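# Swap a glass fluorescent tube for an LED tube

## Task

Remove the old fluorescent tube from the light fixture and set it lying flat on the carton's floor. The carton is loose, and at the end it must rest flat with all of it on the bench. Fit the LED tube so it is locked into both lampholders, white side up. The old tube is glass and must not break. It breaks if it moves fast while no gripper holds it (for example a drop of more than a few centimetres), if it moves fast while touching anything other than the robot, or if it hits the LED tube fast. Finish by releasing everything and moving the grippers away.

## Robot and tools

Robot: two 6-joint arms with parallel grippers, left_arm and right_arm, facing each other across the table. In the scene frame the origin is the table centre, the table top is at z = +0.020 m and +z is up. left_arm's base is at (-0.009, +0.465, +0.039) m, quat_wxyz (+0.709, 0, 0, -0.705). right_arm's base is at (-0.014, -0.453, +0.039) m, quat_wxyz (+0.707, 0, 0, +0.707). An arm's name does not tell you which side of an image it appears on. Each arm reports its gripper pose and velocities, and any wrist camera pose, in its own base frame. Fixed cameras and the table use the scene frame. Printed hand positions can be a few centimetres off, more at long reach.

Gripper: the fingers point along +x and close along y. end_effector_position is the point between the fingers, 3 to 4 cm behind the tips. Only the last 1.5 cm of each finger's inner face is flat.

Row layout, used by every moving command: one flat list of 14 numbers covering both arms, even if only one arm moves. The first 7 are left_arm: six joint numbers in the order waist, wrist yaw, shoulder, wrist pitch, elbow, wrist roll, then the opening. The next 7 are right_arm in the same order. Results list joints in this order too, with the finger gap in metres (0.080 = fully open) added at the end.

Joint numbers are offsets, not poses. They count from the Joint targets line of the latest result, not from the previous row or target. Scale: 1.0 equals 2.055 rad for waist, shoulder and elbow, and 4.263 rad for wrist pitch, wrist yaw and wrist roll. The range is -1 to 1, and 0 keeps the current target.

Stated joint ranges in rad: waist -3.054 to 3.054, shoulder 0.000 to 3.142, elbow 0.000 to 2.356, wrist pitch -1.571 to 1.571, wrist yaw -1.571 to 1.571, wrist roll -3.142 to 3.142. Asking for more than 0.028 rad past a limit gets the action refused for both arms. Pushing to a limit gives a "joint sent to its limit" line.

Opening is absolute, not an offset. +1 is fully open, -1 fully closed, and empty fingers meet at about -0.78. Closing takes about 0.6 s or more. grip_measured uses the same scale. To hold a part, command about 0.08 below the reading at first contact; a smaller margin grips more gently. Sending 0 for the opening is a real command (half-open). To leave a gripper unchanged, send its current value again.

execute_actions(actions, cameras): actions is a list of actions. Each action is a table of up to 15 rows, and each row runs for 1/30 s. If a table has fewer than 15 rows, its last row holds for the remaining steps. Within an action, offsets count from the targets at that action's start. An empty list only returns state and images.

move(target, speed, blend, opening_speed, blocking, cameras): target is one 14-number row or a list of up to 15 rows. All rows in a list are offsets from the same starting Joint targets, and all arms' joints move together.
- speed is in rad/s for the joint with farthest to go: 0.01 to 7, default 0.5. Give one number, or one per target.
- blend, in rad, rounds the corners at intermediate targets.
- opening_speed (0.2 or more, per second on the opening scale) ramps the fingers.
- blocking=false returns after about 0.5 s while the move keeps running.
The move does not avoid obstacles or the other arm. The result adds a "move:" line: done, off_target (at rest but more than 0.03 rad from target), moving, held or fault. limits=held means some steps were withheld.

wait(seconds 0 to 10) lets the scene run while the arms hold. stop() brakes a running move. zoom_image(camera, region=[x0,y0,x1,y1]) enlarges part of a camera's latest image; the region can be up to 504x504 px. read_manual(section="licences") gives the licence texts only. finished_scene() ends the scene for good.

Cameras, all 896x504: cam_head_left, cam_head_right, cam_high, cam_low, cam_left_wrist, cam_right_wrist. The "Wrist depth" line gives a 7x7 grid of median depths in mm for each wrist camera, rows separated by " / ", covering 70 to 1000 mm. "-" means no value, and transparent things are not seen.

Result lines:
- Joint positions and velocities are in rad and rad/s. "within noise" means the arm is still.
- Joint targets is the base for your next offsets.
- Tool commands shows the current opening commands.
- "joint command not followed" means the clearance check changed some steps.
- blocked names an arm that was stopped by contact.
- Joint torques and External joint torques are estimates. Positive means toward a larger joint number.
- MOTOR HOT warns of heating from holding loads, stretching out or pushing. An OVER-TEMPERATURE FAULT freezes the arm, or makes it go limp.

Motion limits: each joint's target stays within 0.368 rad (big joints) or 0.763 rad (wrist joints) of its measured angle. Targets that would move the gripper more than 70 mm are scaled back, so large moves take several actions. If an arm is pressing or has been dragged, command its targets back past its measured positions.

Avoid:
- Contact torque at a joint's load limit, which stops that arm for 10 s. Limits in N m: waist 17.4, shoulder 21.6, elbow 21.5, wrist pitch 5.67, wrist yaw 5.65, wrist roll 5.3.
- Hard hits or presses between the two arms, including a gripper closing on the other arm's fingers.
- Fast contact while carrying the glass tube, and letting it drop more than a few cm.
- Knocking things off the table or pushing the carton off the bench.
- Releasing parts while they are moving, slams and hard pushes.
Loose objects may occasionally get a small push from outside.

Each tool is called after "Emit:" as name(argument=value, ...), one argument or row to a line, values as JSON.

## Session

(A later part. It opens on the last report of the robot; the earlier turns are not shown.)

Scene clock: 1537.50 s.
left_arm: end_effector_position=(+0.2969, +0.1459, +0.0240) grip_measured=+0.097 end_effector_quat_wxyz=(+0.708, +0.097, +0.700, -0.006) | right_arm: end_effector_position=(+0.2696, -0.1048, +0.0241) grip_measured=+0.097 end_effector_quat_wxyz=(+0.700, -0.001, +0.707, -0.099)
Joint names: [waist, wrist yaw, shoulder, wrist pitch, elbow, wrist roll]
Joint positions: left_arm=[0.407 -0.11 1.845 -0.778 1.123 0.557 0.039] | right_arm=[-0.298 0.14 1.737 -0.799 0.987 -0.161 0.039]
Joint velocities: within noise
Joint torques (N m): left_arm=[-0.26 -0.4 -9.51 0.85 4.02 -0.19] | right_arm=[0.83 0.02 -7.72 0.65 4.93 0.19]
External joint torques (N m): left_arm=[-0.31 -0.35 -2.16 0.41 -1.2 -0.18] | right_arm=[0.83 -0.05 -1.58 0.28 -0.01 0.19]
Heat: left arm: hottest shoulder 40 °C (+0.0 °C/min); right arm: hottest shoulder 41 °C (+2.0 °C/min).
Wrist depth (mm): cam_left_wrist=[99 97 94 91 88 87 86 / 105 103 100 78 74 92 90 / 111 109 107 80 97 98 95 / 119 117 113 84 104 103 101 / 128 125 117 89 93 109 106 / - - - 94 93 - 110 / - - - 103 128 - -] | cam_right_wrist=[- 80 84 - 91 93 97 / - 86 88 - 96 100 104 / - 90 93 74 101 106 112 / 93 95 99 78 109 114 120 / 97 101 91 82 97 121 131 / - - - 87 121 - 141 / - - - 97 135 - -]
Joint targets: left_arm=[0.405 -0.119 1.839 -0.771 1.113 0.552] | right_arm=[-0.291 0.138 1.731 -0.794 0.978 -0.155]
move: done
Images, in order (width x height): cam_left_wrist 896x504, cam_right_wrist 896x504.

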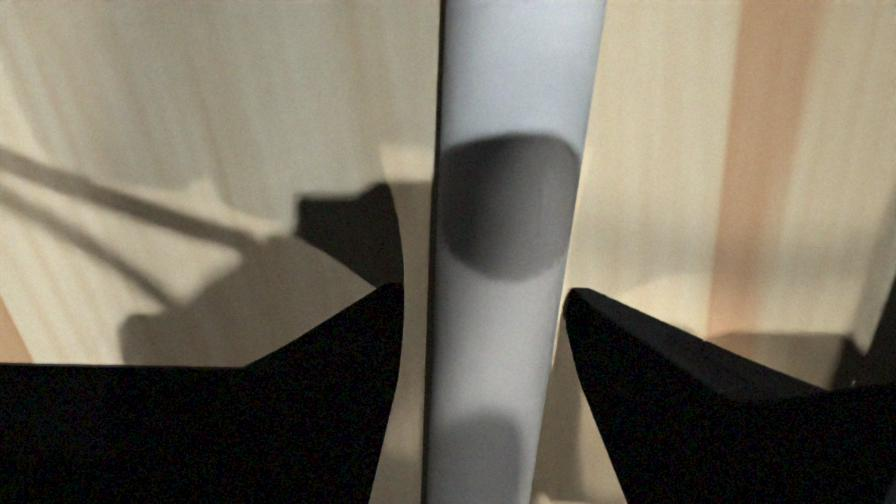

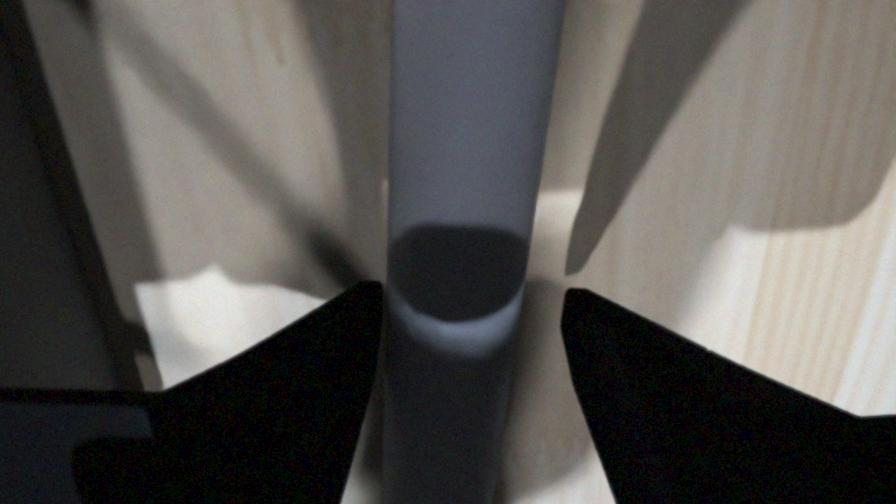

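Emit:
move(
  target=[-0.002,0,0,0,0,-0.001,0.1,0.0058,0,0,0,0,0.0028,0.1],
  speed=0.1,
  cameras=["cam_left_wrist","cam_right_wrist"],
)

Scene clock: 1548.93 s.
left_arm: end_effector_position=(+0.2972, +0.1455, +0.0240) grip_measured=+0.097 end_effector_quat_wxyz=(+0.708, +0.098, +0.700, -0.004) | right_arm: end_effector_position=(+0.2709, -0.1022, +0.0241) grip_measured=+0.097 end_effector_quat_wxyz=(+0.701, -0.001, +0.706, -0.100)
Joint names: [waist, wrist yaw, shoulder, wrist pitch, elbow, wrist roll]
Joint positions: left_arm=[0.404 -0.112 1.845 -0.778 1.123 0.553 0.039] | right_arm=[-0.287 0.142 1.737 -0.797 0.986 -0.148 0.039]
Joint velocities: within noise
Joint torques (N m): left_arm=[-0.4 -0.3 -9.48 0.85 4.04 -0.19] | right_arm=[0.48 -0.07 -7.78 0.53 5.07 0.16]
External joint torques (N m): left_arm=[-0.38 -0.26 -2.19 0.4 -1.17 -0.18] | right_arm=[0.46 -0.14 -1.64 0.16 0.12 0.15]
Heat: left arm: hottest shoulder 40 °C (+1.0 °C/min); right arm: hottest shoulder 42 °C (+3.0 °C/min).
Wrist depth (mm): cam_left_wrist=[99 97 95 91 88 87 86 / 105 103 100 78 74 92 90 / 112 110 107 80 98 97 95 / 119 117 113 84 104 103 101 / 128 125 117 89 93 109 106 / - - - 95 93 - 110 / - - - 103 128 - -] | cam_right_wrist=[- 80 84 - 92 93 98 / - 86 88 73 96 100 104 / - 89 93 76 101 107 112 / 92 95 99 78 108 115 121 / - 101 91 83 88 122 131 / - - - 88 95 - 142 / - - 124 97 135 - -]
Joint targets: left_arm=[0.400 -0.119 1.840 -0.771 1.113 0.548] | right_arm=[-0.279 0.137 1.731 -0.794 0.978 -0.143]
move: done
Images, in order (width x height): cam_left_wrist 896x504, cam_right_wrist 896x504.

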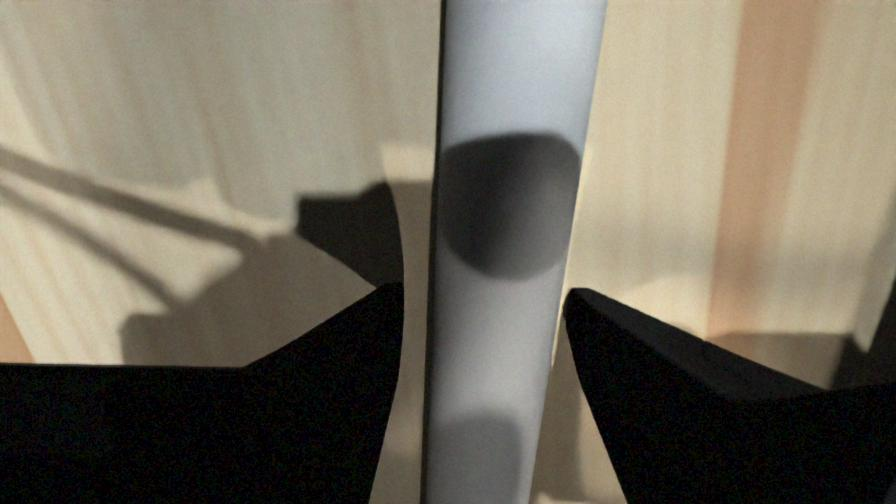

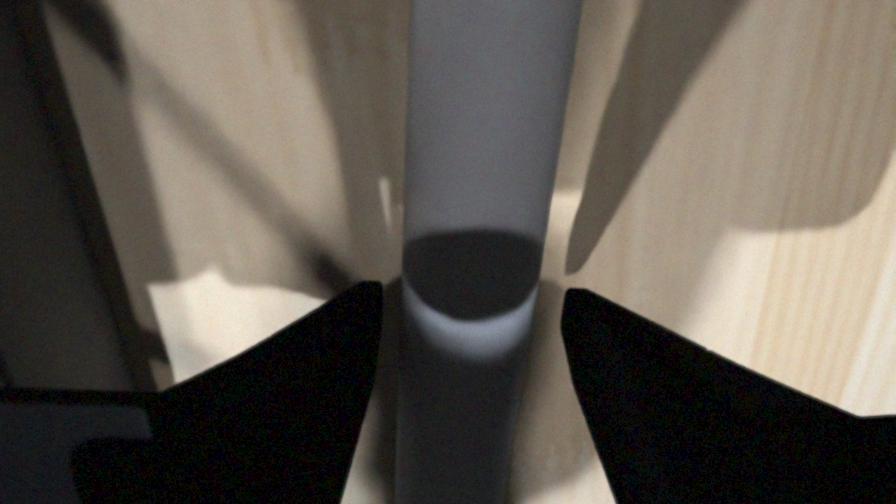

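Emit:
move(
  target=[
    [0,0,0,0,0,0,0.1,0,0,0,0,0,0,-0.36],
    [-0.001,0,0,0,0,0,-0.36,0,0,0,0,0,0,-0.36],
  ],
  speed=0.1,
  opening_speed=0.7,
  cameras=["cam_left_wrist","cam_right_wrist"],
)

Scene clock: 1566.23 s.
left_arm: end_effector_position=(+0.2982, +0.1444, +0.0239) grip_measured=-0.259 end_effector_quat_wxyz=(+0.708, +0.100, +0.699, -0.005) | right_arm: end_effector_position=(+0.2717, -0.0994, +0.0237) grip_measured=-0.303 end_effector_quat_wxyz=(+0.702, -0.002, +0.706, -0.097)
Joint names: [waist, wrist yaw, shoulder, wrist pitch, elbow, wrist roll]
Joint positions: left_arm=[0.399 -0.114 1.845 -0.774 1.122 0.552 0.023] | right_arm=[-0.279 0.138 1.737 -0.796 0.985 -0.146 0.021]
Joint velocities: within noise
Joint torques (N m): left_arm=[-0.14 -0.25 -9.43 0.61 4.21 -0.15] | right_arm=[0.33 0.1 -7.82 0.43 5.12 0.13]
External joint torques (N m): left_arm=[-0.09 -0.21 -2.12 0.13 -1.08 -0.14] | right_arm=[0.3 0.03 -1.74 0.07 0.23 0.12]
Heat: left arm: hottest shoulder 40 °C (+1.0 °C/min); right arm: hottest shoulder 42 °C (+3.0 °C/min).
Wrist depth (mm): cam_left_wrist=[99 97 94 91 88 87 85 / 105 103 99 77 74 92 90 / 111 109 106 79 97 97 94 / 119 117 112 82 103 103 100 / 128 125 119 87 93 109 106 / - - - 93 90 - - / - - - 100 98 - -] | cam_right_wrist=[- 80 84 83 91 93 97 / - 85 88 74 95 99 103 / - 89 93 79 100 106 111 / - 95 99 79 107 114 119 / - 101 103 83 86 122 129 / - - - 88 88 - 139 / - - - 96 - - -]
Joint targets: left_arm=[0.398 -0.119 1.840 -0.771 1.113 0.548] | right_arm=[-0.279 0.137 1.731 -0.794 0.978 -0.143]
move: done
Images, in order (width x height): cam_left_wrist 896x504, cam_right_wrist 896x504.

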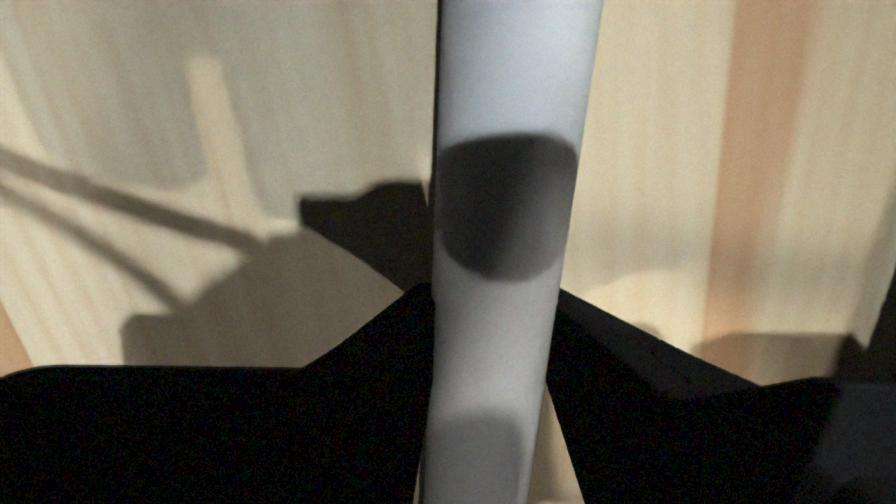

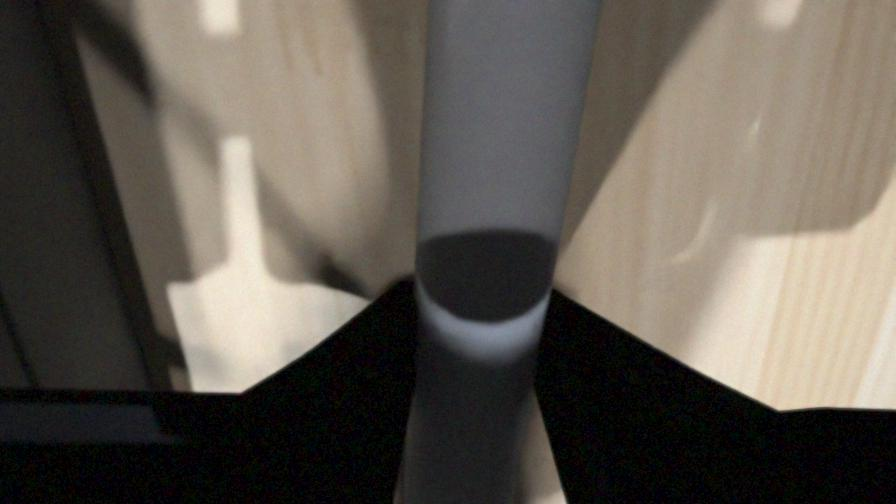

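Emit:
move(
  target=[
    [0.0342,0.0279,-0.0073,-0.0799,0.1230,0.0141,-0.36,-0.0453,-0.0321,-0.0323,-0.0675,0.0962,-0.0209,-0.36],
    [0.0280,0.0967,0.0094,-0.1583,0.2090,0.0102,-0.36,-0.0621,-0.1102,-0.0275,-0.1250,0.1681,-0.0408,-0.36],
    [-0.0006,0.1537,0.0075,-0.1635,0.1615,0.0021,-0.36,-0.0461,-0.1682,-0.0105,-0.1276,0.1438,-0.0508,-0.36],
  ],
  speed=0.3,
  blend=0.03,
)

Emit:
zoom_image(
  camera="cam_head_left",
  region=[340, 225, 380, 255],
)

Emit:
zoom_image(
  camera="cam_head_right",
  region=[570, 235, 610, 265],
)

Emit:
zoom_image(
  camera="cam_low",
  region=[310, 215, 590, 305],
)

Scene clock: 1643.23 s.
left_arm: end_effector_position=(+0.2885, +0.0412, +0.1278) grip_measured=-0.259 end_effector_quat_wxyz=(+0.667, -0.179, +0.684, -0.235) | right_arm: end_effector_position=(+0.2744, -0.0212, +0.1278) grip_measured=-0.303 end_effector_quat_wxyz=(+0.683, +0.232, +0.668, +0.183)
Joint names: [waist, wrist yaw, shoulder, wrist pitch, elbow, wrist roll]
Joint positions: left_arm=[0.401 0.519 1.847 -1.474 1.446 0.564 0.023] | right_arm=[-0.375 -0.566 1.7 -1.345 1.273 -0.361 0.021]
Joint velocities: within noise
Joint torques (N m): left_arm=[-0.25 1.07 -7.69 0.29 5 -0.23] | right_arm=[0.25 -0.9 -5.78 0.44 6.14 0]
External joint torques (N m): left_arm=[-0.22 0.75 -0.49 0.45 -0.11 -0.27] | right_arm=[0.26 -0.56 0.39 0.42 0.93 0.03]
Heat: left arm: hottest shoulder 41 °C (+1.0 °C/min); right arm: hottest shoulder 43 °C (+0.0 °C/min).
Wrist depth (mm): cam_left_wrist=[139 147 140 75 225 271 - / 144 157 147 75 77 354 - / 150 164 156 78 253 396 - / 156 173 165 81 267 441 - / 164 183 170 87 93 485 - / - - - 93 90 - - / - - - 100 78 - -] | cam_right_wrist=[- 316 223 - 143 132 143 / - 339 237 - 148 142 148 / - 373 252 - 152 165 154 / - 407 301 77 160 173 159 / - - 310 82 86 186 166 / - - - 87 88 - 172 / - - - 97 - - -]
Joint targets: left_arm=[0.397 0.536 1.855 -1.468 1.445 0.557] | right_arm=[-0.374 -0.580 1.709 -1.338 1.274 -0.360]
move: done

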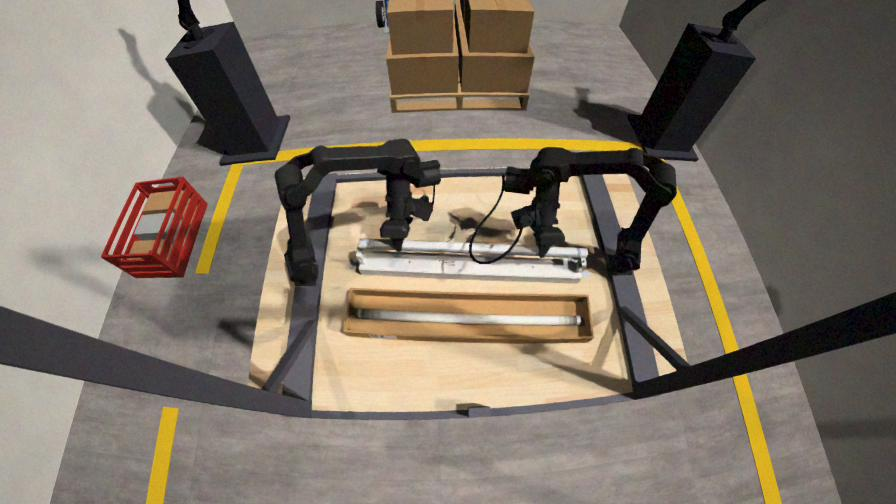

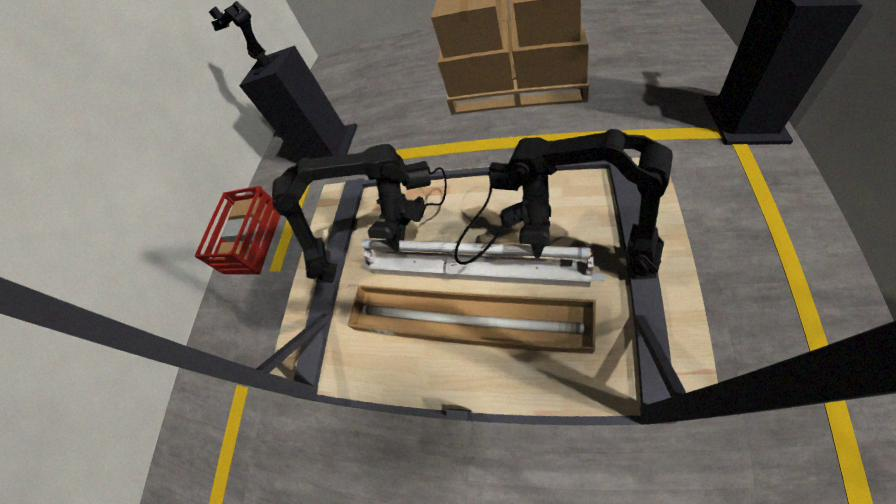

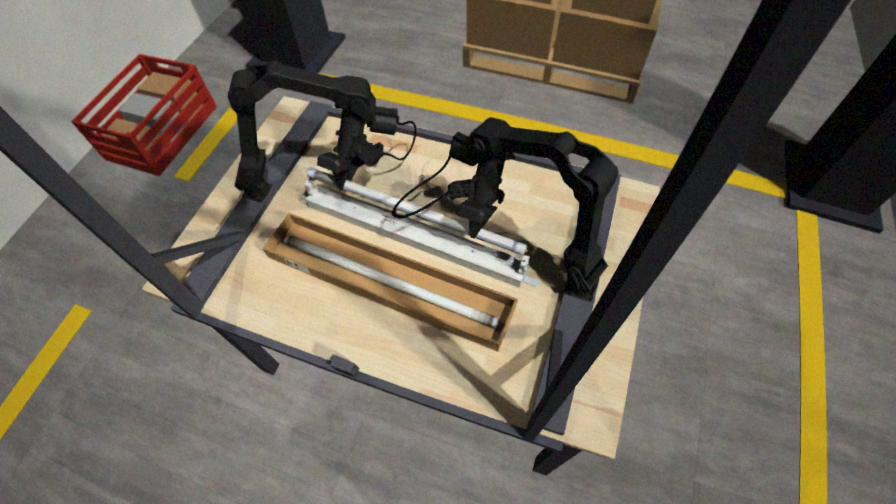

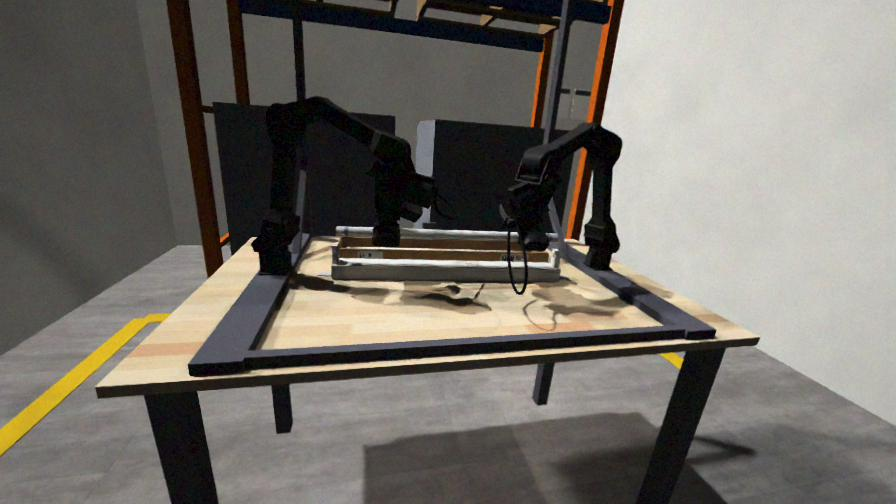

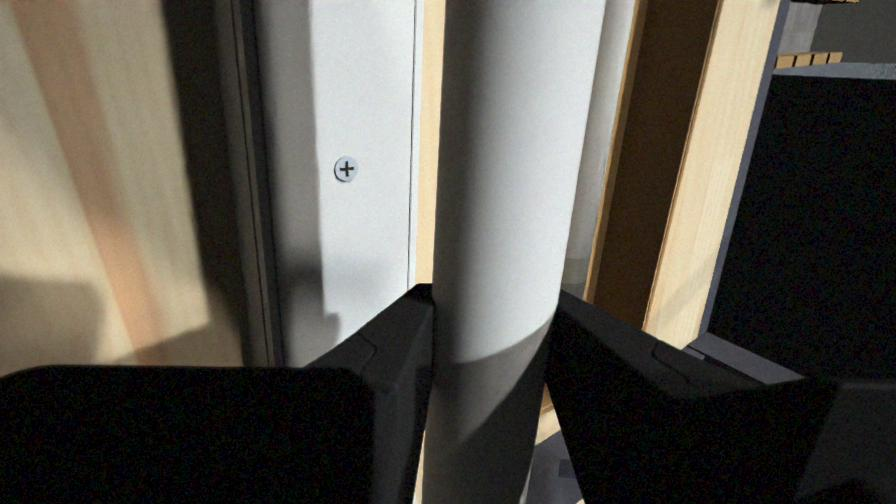

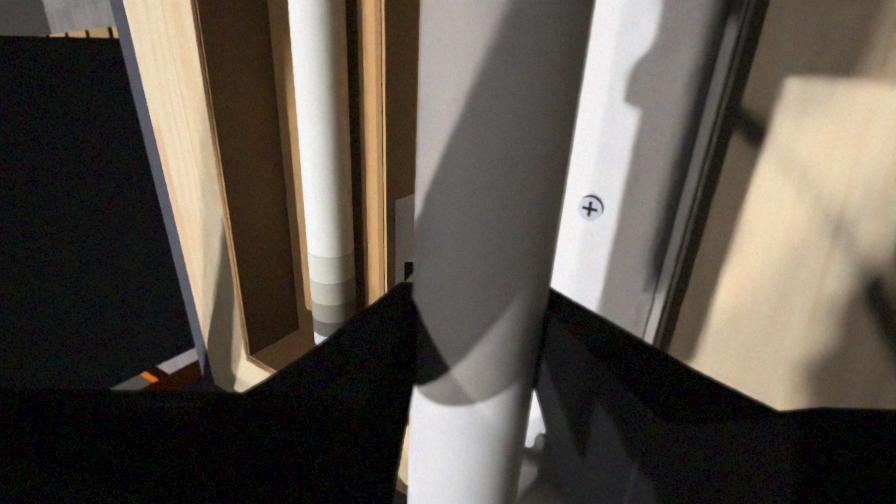

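Scaled by 12.600 from the camera's 896x504 image, which has a finer 1280x720 frame.

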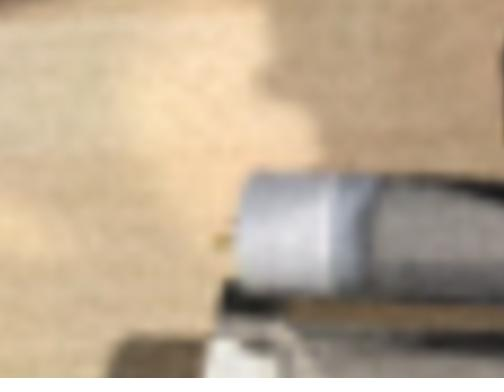

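Scaled by 12.600 from the camera's 896x504 image, which has a finer 1280x720 frame.

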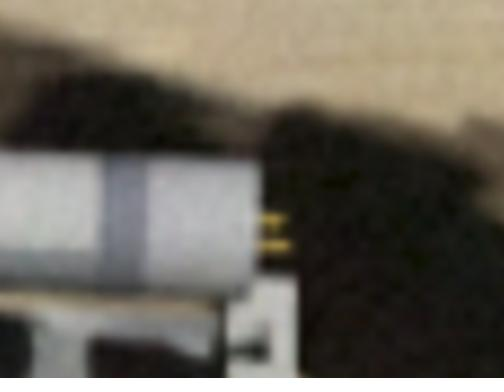

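Scaled by 1.800 from the camera's 896x504 image, which has a finer 1280x720 frame.

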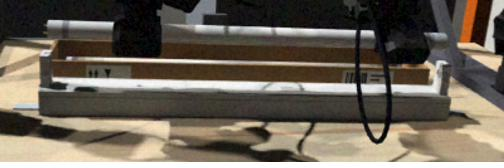

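Emit:
zoom_image(
  camera="cam_head_right",
  region=[540, 238, 600, 268],
)

Emit:
zoom_image(
  camera="cam_head_right",
  region=[440, 232, 520, 272],
)

Emit:
zoom_image(
  camera="cam_head_left",
  region=[400, 232, 480, 272],
)

Emit:
zoom_image(
  camera="cam_high",
  region=[440, 210, 540, 260],
)

Emit:
zoom_image(
  camera="cam_right_wrist",
  region=[400, 0, 620, 280],
)

Scaled by 8.400 from the camera's 896x504 image, which has a finer 1280x720 frame.

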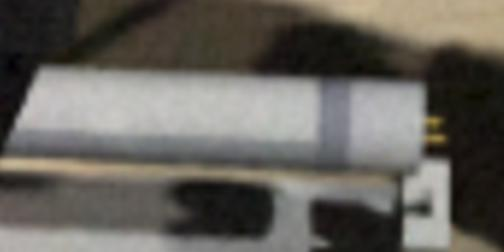

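Scaled by 6.300 from the camera's 896x504 image, which has a finer 1280x720 frame.

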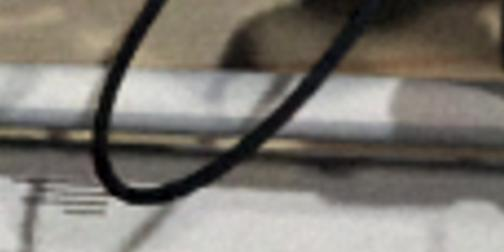

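Scaled by 6.300 from the camera's 896x504 image, which has a finer 1280x720 frame.

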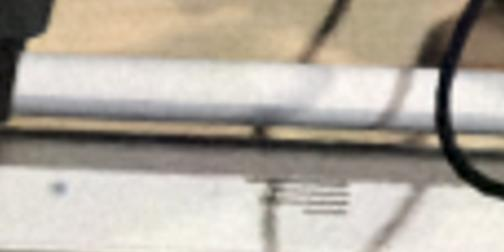

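Scaled by 5.040 from the camera's 896x504 image, which has a finer 1280x720 frame.

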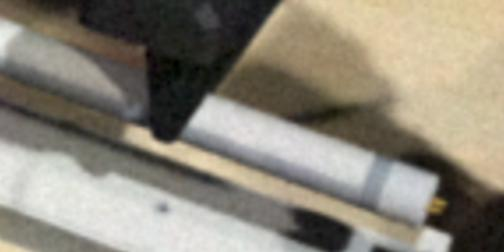

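Scaled by 1.800 from the camera's 896x504 image, which has a finer 1280x720 frame.

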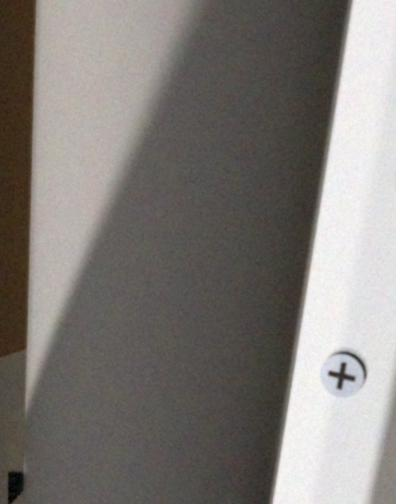

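Emit:
move(
  target=[
    [0.0285,-0.0569,0.0021,0.0052,0.0474,0.0081,-0.36,-0.0159,0.0580,-0.0168,0.0026,0.0241,0.0101,-0.36],
    [0.1024,-0.0666,0.1067,0.0403,0.0533,0.0517,-0.36,-0.1012,0.0626,0.0603,0.0526,-0.0254,-0.0249,-0.36],
    [0.1024,-0.0666,0.1310,0.0727,0.0105,0.0517,-0.36,-0.1012,0.0626,0.0914,0.0882,-0.0687,-0.0249,-0.36],
  ],
  speed=[0.3,0.3,0.12],
  blend=[0.03,0.02,0],
  cameras=["cam_head_left","cam_head_right","cam_low"],
)

Emit:
zoom_image(
  camera="cam_head_right",
  region=[540, 225, 600, 255],
)

Scene clock: 1762.87 s.
left_arm: end_effector_position=(+0.3001, +0.1628, +0.0255) grip_measured=-0.259 end_effector_quat_wxyz=(+0.689, -0.070, +0.702, -0.168) | right_arm: end_effector_position=(+0.2685, -0.1209, +0.0244) grip_measured=-0.303 end_effector_quat_wxyz=(+0.705, +0.167, +0.686, +0.073)
Joint names: [waist, wrist yaw, shoulder, wrist pitch, elbow, wrist roll]
Joint positions: left_arm=[0.606 0.25 2.108 -1.167 1.474 0.776 0.023] | right_arm=[-0.579 -0.309 1.883 -0.976 1.14 -0.467 0.021]
Joint velocities: within noise
Joint torques (N m): left_arm=[0.06 0.34 -8.56 0.49 4 0.06] | right_arm=[-0.14 -0.35 -6.33 0.96 4.8 0.02]
External joint torques (N m): left_arm=[0.09 0.14 0.24 0.55 -0.89 0.05] | right_arm=[-0.12 -0.14 0.62 0.88 0.11 0.04]
Heat: left arm: hottest shoulder 42 °C (-1.0 °C/min); right arm: hottest shoulder 36 °C (-1.0 °C/min).
Wrist depth (mm): cam_left_wrist=[- 76 83 86 102 114 120 / - 80 87 78 75 121 126 / - 84 92 80 116 130 125 / - 88 99 83 122 139 128 / 88 93 101 87 93 151 130 / - - - 93 90 - - / - - - 100 78 - -] | cam_right_wrist=[- 110 101 - 84 79 74 / - 114 107 - 87 83 77 / - 121 113 - 91 87 81 / 103 125 122 78 97 92 85 / - 135 132 83 86 95 90 / - - - 88 88 - 93 / - - - 97 - - -]
Joint targets: left_arm=[0.607 0.253 2.124 -1.158 1.467 0.777] | right_arm=[-0.582 -0.313 1.897 -0.962 1.132 -0.466]
move: done
Images, in order (width x height): cam_head_left 896x504, cam_head_right 896x504, cam_low 896x504.

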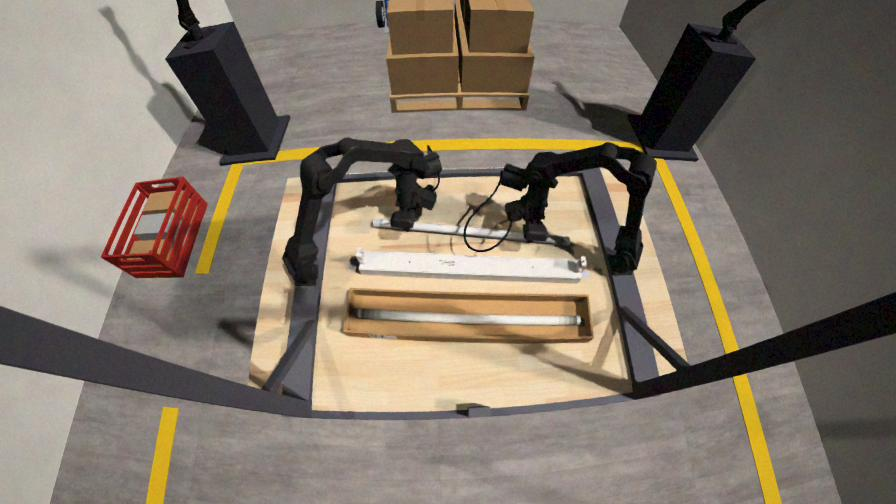

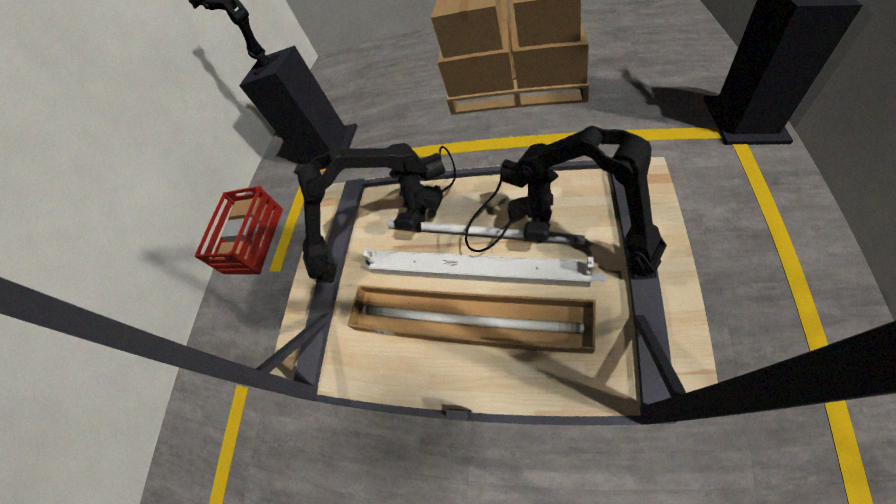

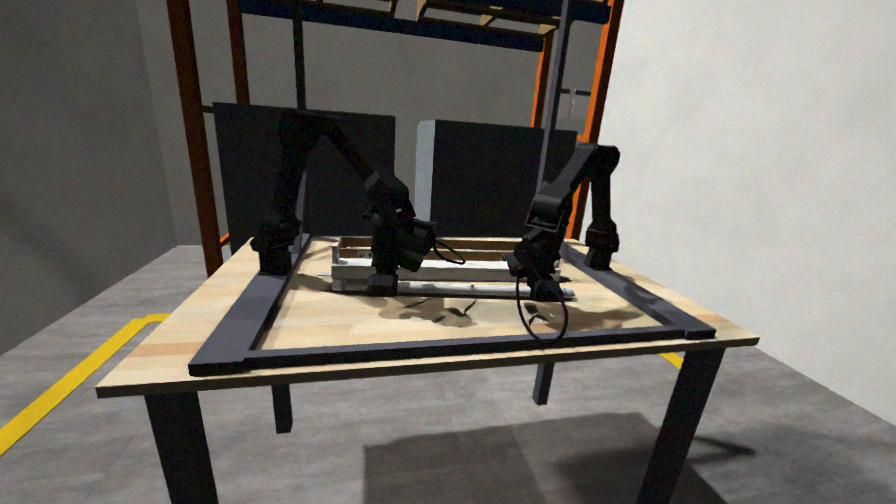

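Scaled by 8.400 from the camera's 896x504 image, which has a finer 1280x720 frame.

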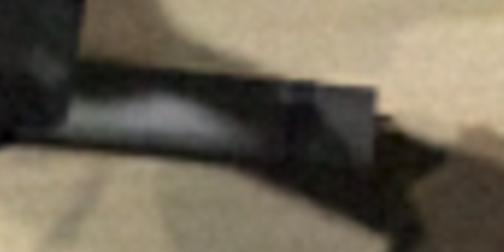

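Emit:
move(
  target=[
    [0,0,0,0,0,0,-0.36,0,0,0,0,0,0,0.1],
    [0,0,0,0,0,0,-0.36,0.0603,0.0501,-0.0573,0.0228,-0.0444,0.0342,0.1],
    [0,0,0,0,0,0,-0.36,0.1367,0.1056,-0.0808,0.0394,-0.0749,0.0706,0.1],
  ],
  speed=0.25,
  blend=[0,0.02,0],
  opening_speed=0.7,
  cameras=["cam_head_right","cam_left_wrist","cam_right_wrist"],
)

Emit:
zoom_image(
  camera="cam_head_right",
  region=[540, 225, 600, 255],
)

Scene clock: 1775.97 s.
left_arm: end_effector_position=(+0.3004, +0.1631, +0.0253) grip_measured=-0.259 end_effector_quat_wxyz=(+0.690, -0.069, +0.701, -0.167) | right_arm: end_effector_position=(+0.2692, -0.1060, +0.0241) grip_measured=+0.097 end_effector_quat_wxyz=(+0.700, +0.000, +0.708, -0.096)
Joint names: [waist, wrist yaw, shoulder, wrist pitch, elbow, wrist roll]
Joint positions: left_arm=[0.606 0.25 2.108 -1.164 1.474 0.776 0.023] | right_arm=[-0.305 0.135 1.737 -0.8 0.988 -0.17 0.039]
Joint velocities: within noise
Joint torques (N m): left_arm=[0.06 0.33 -8.47 0.36 4.05 0.06] | right_arm=[0.61 0.22 -7.71 0.67 4.74 0.18]
External joint torques (N m): left_arm=[0.04 0.14 0.44 0.39 -0.95 0.04] | right_arm=[0.6 0.15 -1.56 0.3 -0.21 0.18]
Heat: left arm: hottest shoulder 41 °C (-2.0 °C/min); right arm: hottest shoulder 37 °C (+0.0 °C/min).
Wrist depth (mm): cam_left_wrist=[- 77 83 85 103 114 120 / - 80 87 78 75 121 126 / - 84 92 80 115 130 126 / - 88 98 83 123 140 128 / 88 93 101 87 93 151 131 / - - - 93 91 - - / - - - 100 78 - -] | cam_right_wrist=[- 80 84 85 - 93 97 / - 86 88 75 94 99 103 / - 90 93 95 73 106 111 / 93 95 100 90 79 113 119 / 98 102 91 92 83 121 129 / - - - 99 88 - 140 / - - 125 100 100 - -]
Joint targets: left_arm=[0.607 0.253 2.124 -1.158 1.467 0.777] | right_arm=[-0.301 0.138 1.731 -0.794 0.978 -0.165]
move: done
Images, in order (width x height): cam_head_right 896x504, cam_left_wrist 896x504, cam_right_wrist 896x504.

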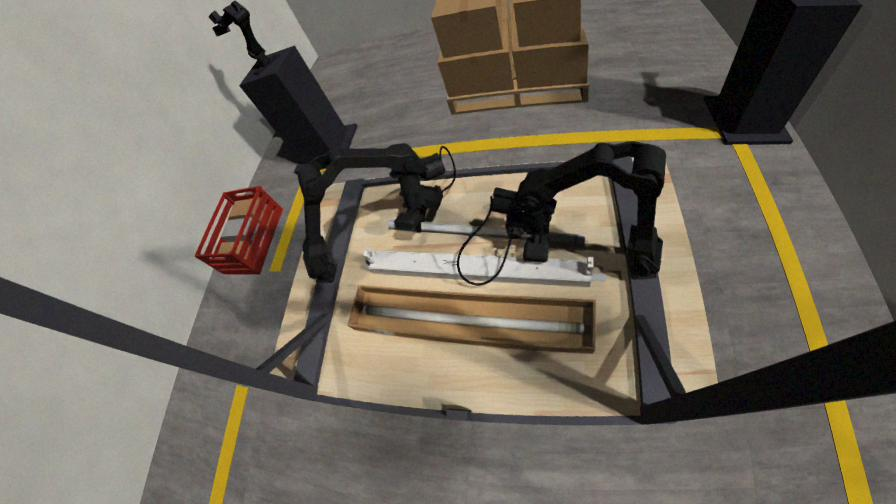

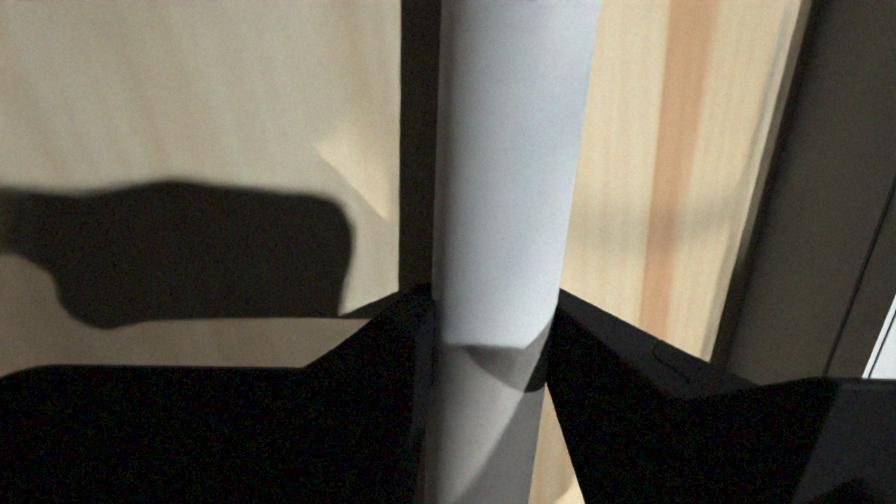

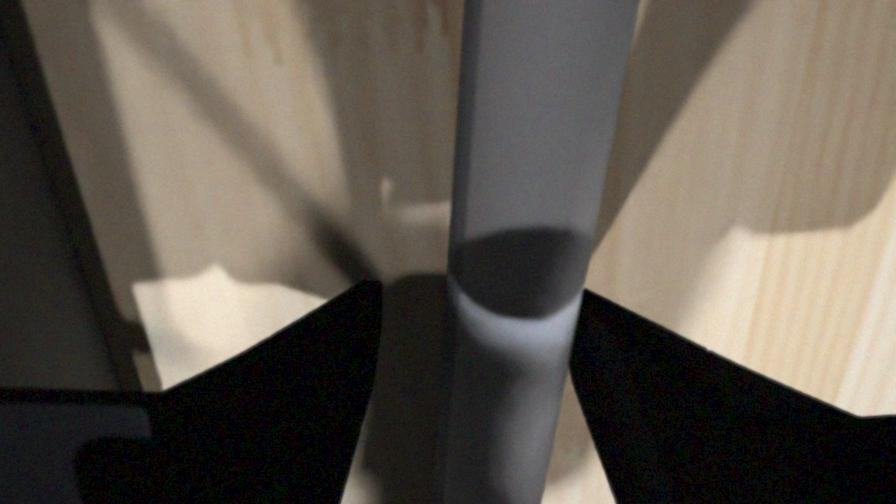

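Scaled by 8.400 from the camera's 896x504 image, which has a finer 1280x720 frame.

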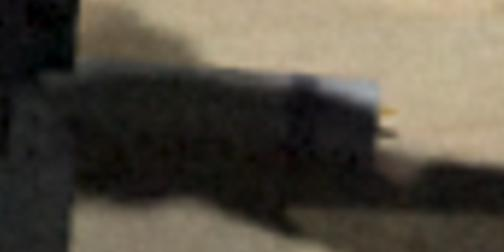

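Emit:
move(
  target=[0,0,0,0,0,0,-0.36,-0.0117,0,0,0,0,-0.0056,0.1],
  speed=0.15,
  cameras=["cam_right_wrist"],
)

Scene clock: 1788.90 s.
left_arm: end_effector_position=(+0.3004, +0.1631, +0.0253) grip_measured=-0.259 end_effector_quat_wxyz=(+0.690, -0.069, +0.701, -0.167) | right_arm: end_effector_position=(+0.2686, -0.1092, +0.0241) grip_measured=+0.098 end_effector_quat_wxyz=(+0.701, -0.001, +0.707, -0.095)
Joint names: [waist, wrist yaw, shoulder, wrist pitch, elbow, wrist roll]
Joint positions: left_arm=[0.606 0.25 2.108 -1.164 1.474 0.776 0.023] | right_arm=[-0.317 0.134 1.737 -0.796 0.987 -0.186 0.039]
Joint velocities: within noise
Joint torques (N m): left_arm=[0.06 0.34 -8.47 0.35 4.05 0.06] | right_arm=[-0.58 0.23 -7.63 0.47 4.89 -0.07]
External joint torques (N m): left_arm=[0.08 0.15 0.38 0.41 -0.88 0.04] | right_arm=[-0.58 0.16 -1.47 0.12 -0.03 -0.08]
Heat: left arm: hottest shoulder 40 °C (-2.0 °C/min); right arm: hottest shoulder 38 °C (+2.0 °C/min).
Wrist depth (mm): cam_left_wrist=[- 77 83 85 103 114 120 / - 80 87 78 75 121 126 / - 84 92 80 114 130 126 / - 88 98 83 122 140 128 / 87 93 101 87 93 151 131 / - - - 93 91 - - / - - - 100 78 - -] | cam_right_wrist=[- 80 84 85 - 92 97 / - 86 88 75 95 99 103 / - 90 93 94 99 106 111 / 93 95 99 81 107 114 119 / 99 101 91 85 83 121 130 / - - - 100 88 - 140 / - - 125 98 133 - -]
Joint targets: left_arm=[0.607 0.253 2.124 -1.158 1.467 0.777] | right_arm=[-0.325 0.138 1.731 -0.794 0.978 -0.189]
move: done
Images, in order (width x height): cam_right_wrist 896x504.

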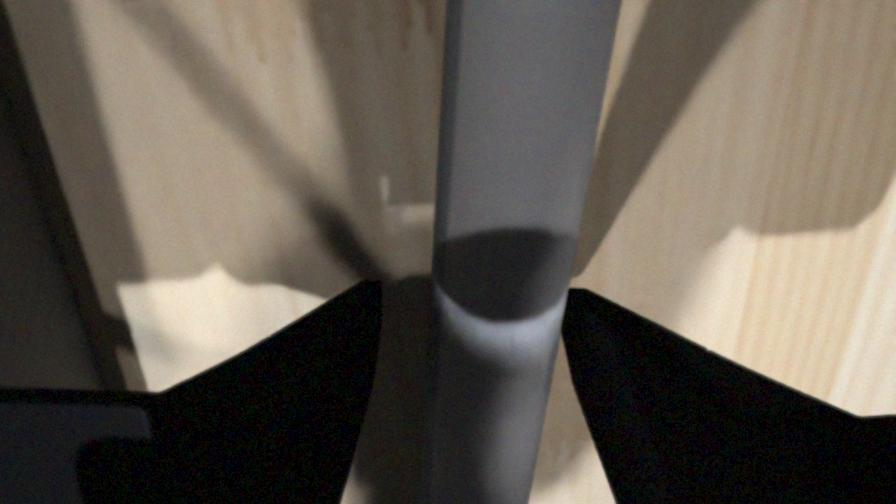

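Emit:
move(
  target=[0,0,0,0,0,0,-0.36,-0.0080,0,0,0,0,-0.0039,0.1],
  speed=0.15,
  cameras=["cam_right_wrist"],
)

Scene clock: 1793.43 s.
left_arm: end_effector_position=(+0.3004, +0.1631, +0.0253) grip_measured=-0.259 end_effector_quat_wxyz=(+0.690, -0.069, +0.701, -0.167) | right_arm: end_effector_position=(+0.2669, -0.1136, +0.0241) grip_measured=+0.098 end_effector_quat_wxyz=(+0.700, -0.001, +0.708, -0.095)
Joint names: [waist, wrist yaw, shoulder, wrist pitch, elbow, wrist roll]
Joint positions: left_arm=[0.606 0.25 2.108 -1.164 1.474 0.776 0.023] | right_arm=[-0.333 0.134 1.737 -0.796 0.987 -0.202 0.039]
Joint velocities: within noise
Joint torques (N m): left_arm=[0.06 0.34 -8.47 0.35 4.05 0.06] | right_arm=[-0.61 0.24 -7.85 0.46 4.91 -0.14]
External joint torques (N m): left_arm=[0.09 0.14 0.28 0.42 -0.8 0.04] | right_arm=[-0.57 0.17 -1.66 0.1 -0.04 -0.14]
Heat: left arm: hottest shoulder 40 °C (-2.0 °C/min); right arm: hottest shoulder 39 °C (+3.0 °C/min).
Wrist depth (mm): cam_left_wrist=[- 77 83 86 103 113 120 / - 80 87 78 75 121 126 / - 84 92 80 114 130 126 / - 88 99 83 122 140 128 / 88 93 101 87 93 150 131 / - - - 93 91 - - / - - - 100 78 - -] | cam_right_wrist=[- 80 84 - 91 92 97 / - 86 88 - 96 99 103 / - 90 93 82 100 106 111 / 93 95 100 78 107 113 119 / 99 102 91 82 87 121 129 / - - - 87 88 - 140 / - - 125 96 135 - -]
Joint targets: left_arm=[0.607 0.253 2.124 -1.158 1.467 0.777] | right_arm=[-0.341 0.137 1.731 -0.794 0.978 -0.206]
move: done
Images, in order (width x height): cam_right_wrist 896x504.

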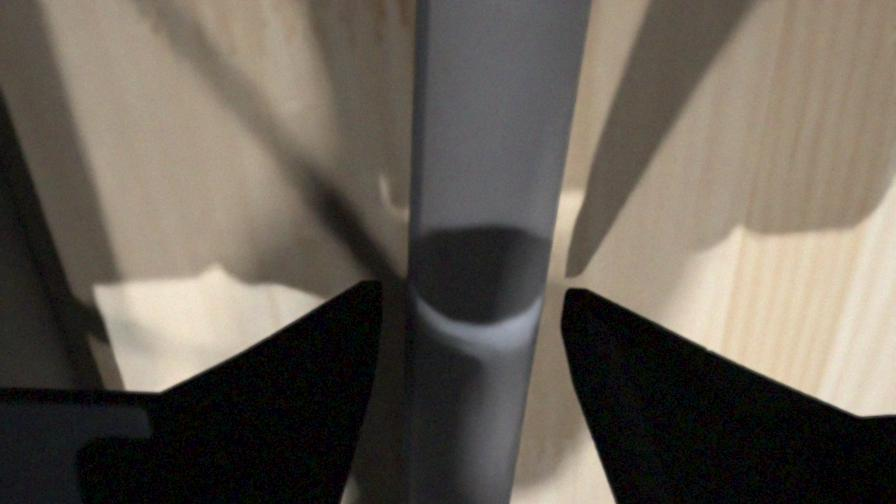

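Emit:
move(
  target=[
    [0,0,0,0,0,0,-0.36,0,0,0,0,0,0,-0.36],
    [0,0,0,0,0,0,0.1,0,0,0,0,0,0,-0.36],
    [-0.0387,-0.0400,-0.0815,0.0471,-0.0919,-0.0251,0.1,0,0,0,0,0,0,-0.36],
    [-0.0929,-0.0873,-0.1358,0.0908,-0.1723,-0.0500,0.1,0,0,0,0,0,0,-0.36],
  ],
  speed=0.25,
  opening_speed=0.8,
  blend=[0,0,0.02,0],
  cameras=["cam_head_right","cam_left_wrist","cam_right_wrist"],
)

Scene clock: 1806.23 s.
left_arm: end_effector_position=(+0.2968, +0.1486, +0.0237) grip_measured=+0.097 end_effector_quat_wxyz=(+0.709, +0.097, +0.699, -0.007) | right_arm: end_effector_position=(+0.2659, -0.1144, +0.0236) grip_measured=-0.302 end_effector_quat_wxyz=(+0.699, +0.000, +0.708, -0.095)
Joint names: [waist, wrist yaw, shoulder, wrist pitch, elbow, wrist roll]
Joint positions: left_arm=[0.416 -0.106 1.848 -0.776 1.126 0.568 0.039] | right_arm=[-0.337 0.134 1.737 -0.796 0.985 -0.203 0.021]
Joint velocities: within noise
Joint torques (N m): left_arm=[0.01 -0.57 -9.04 0.72 3.71 -0.15] | right_arm=[-0.3 0.26 -7.79 0.4 4.99 -0.09]
External joint torques (N m): left_arm=[0.02 -0.52 -1.68 0.26 -1.55 -0.15] | right_arm=[-0.31 0.2 -1.65 0.03 0.05 -0.1]
Heat: left arm: hottest shoulder 40 °C (-2.0 °C/min); right arm: hottest shoulder 40 °C (+4.1 °C/min).
Wrist depth (mm): cam_left_wrist=[99 97 95 73 89 88 86 / 105 103 100 74 92 93 90 / 111 109 106 78 99 98 95 / 119 116 113 81 105 103 101 / 127 124 117 88 104 109 107 / - - - 94 94 - 111 / - - - 102 129 - -] | cam_right_wrist=[- 79 84 - 90 92 96 / - 85 87 72 95 98 102 / - 89 92 77 100 105 110 / 92 95 99 77 107 112 118 / 99 102 103 82 85 122 128 / - - - 88 87 - 137 / - - - 96 - - -]
Joint targets: left_arm=[0.416 -0.120 1.845 -0.771 1.113 0.564] | right_arm=[-0.341 0.137 1.731 -0.794 0.978 -0.206]
move: done
Images, in order (width x height): cam_head_right 896x504, cam_left_wrist 896x504, cam_right_wrist 896x504.

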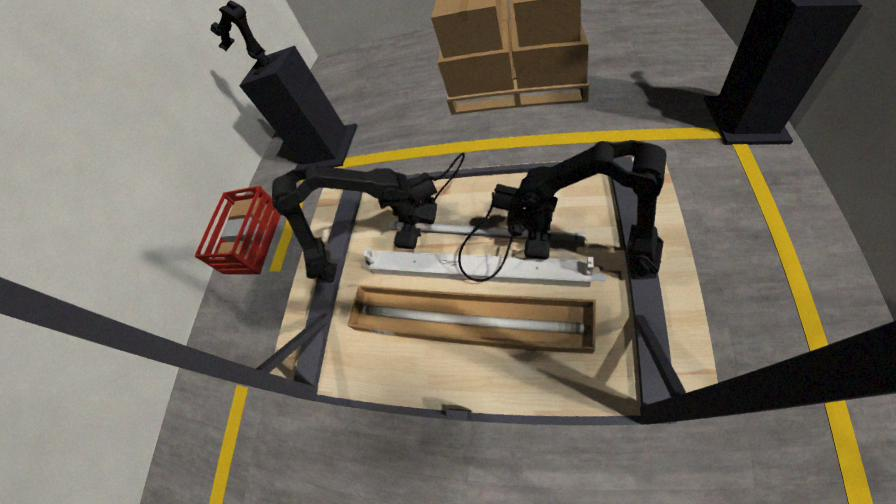

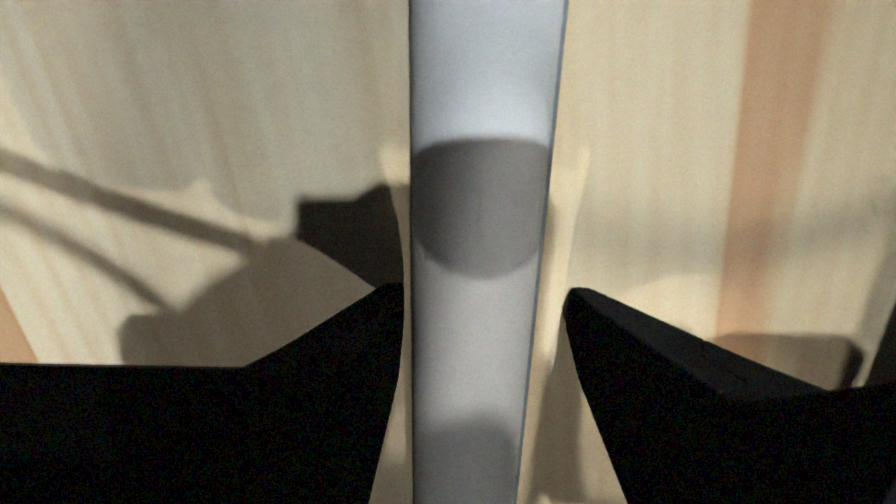

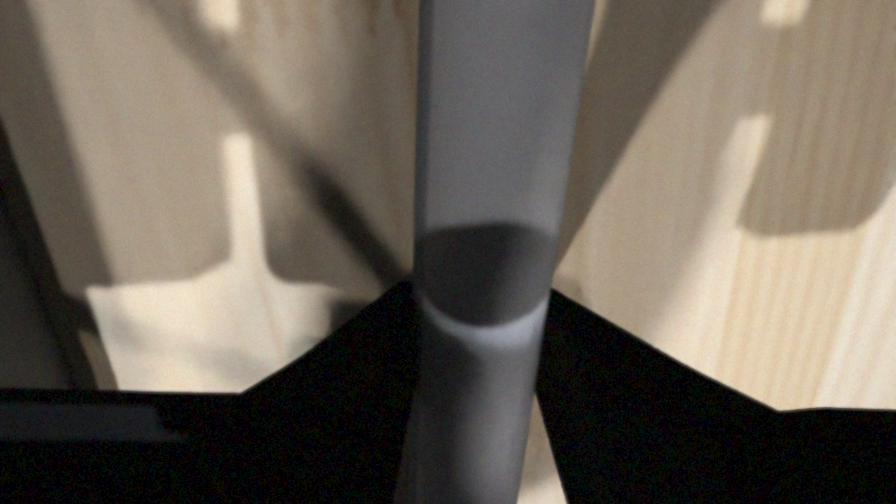

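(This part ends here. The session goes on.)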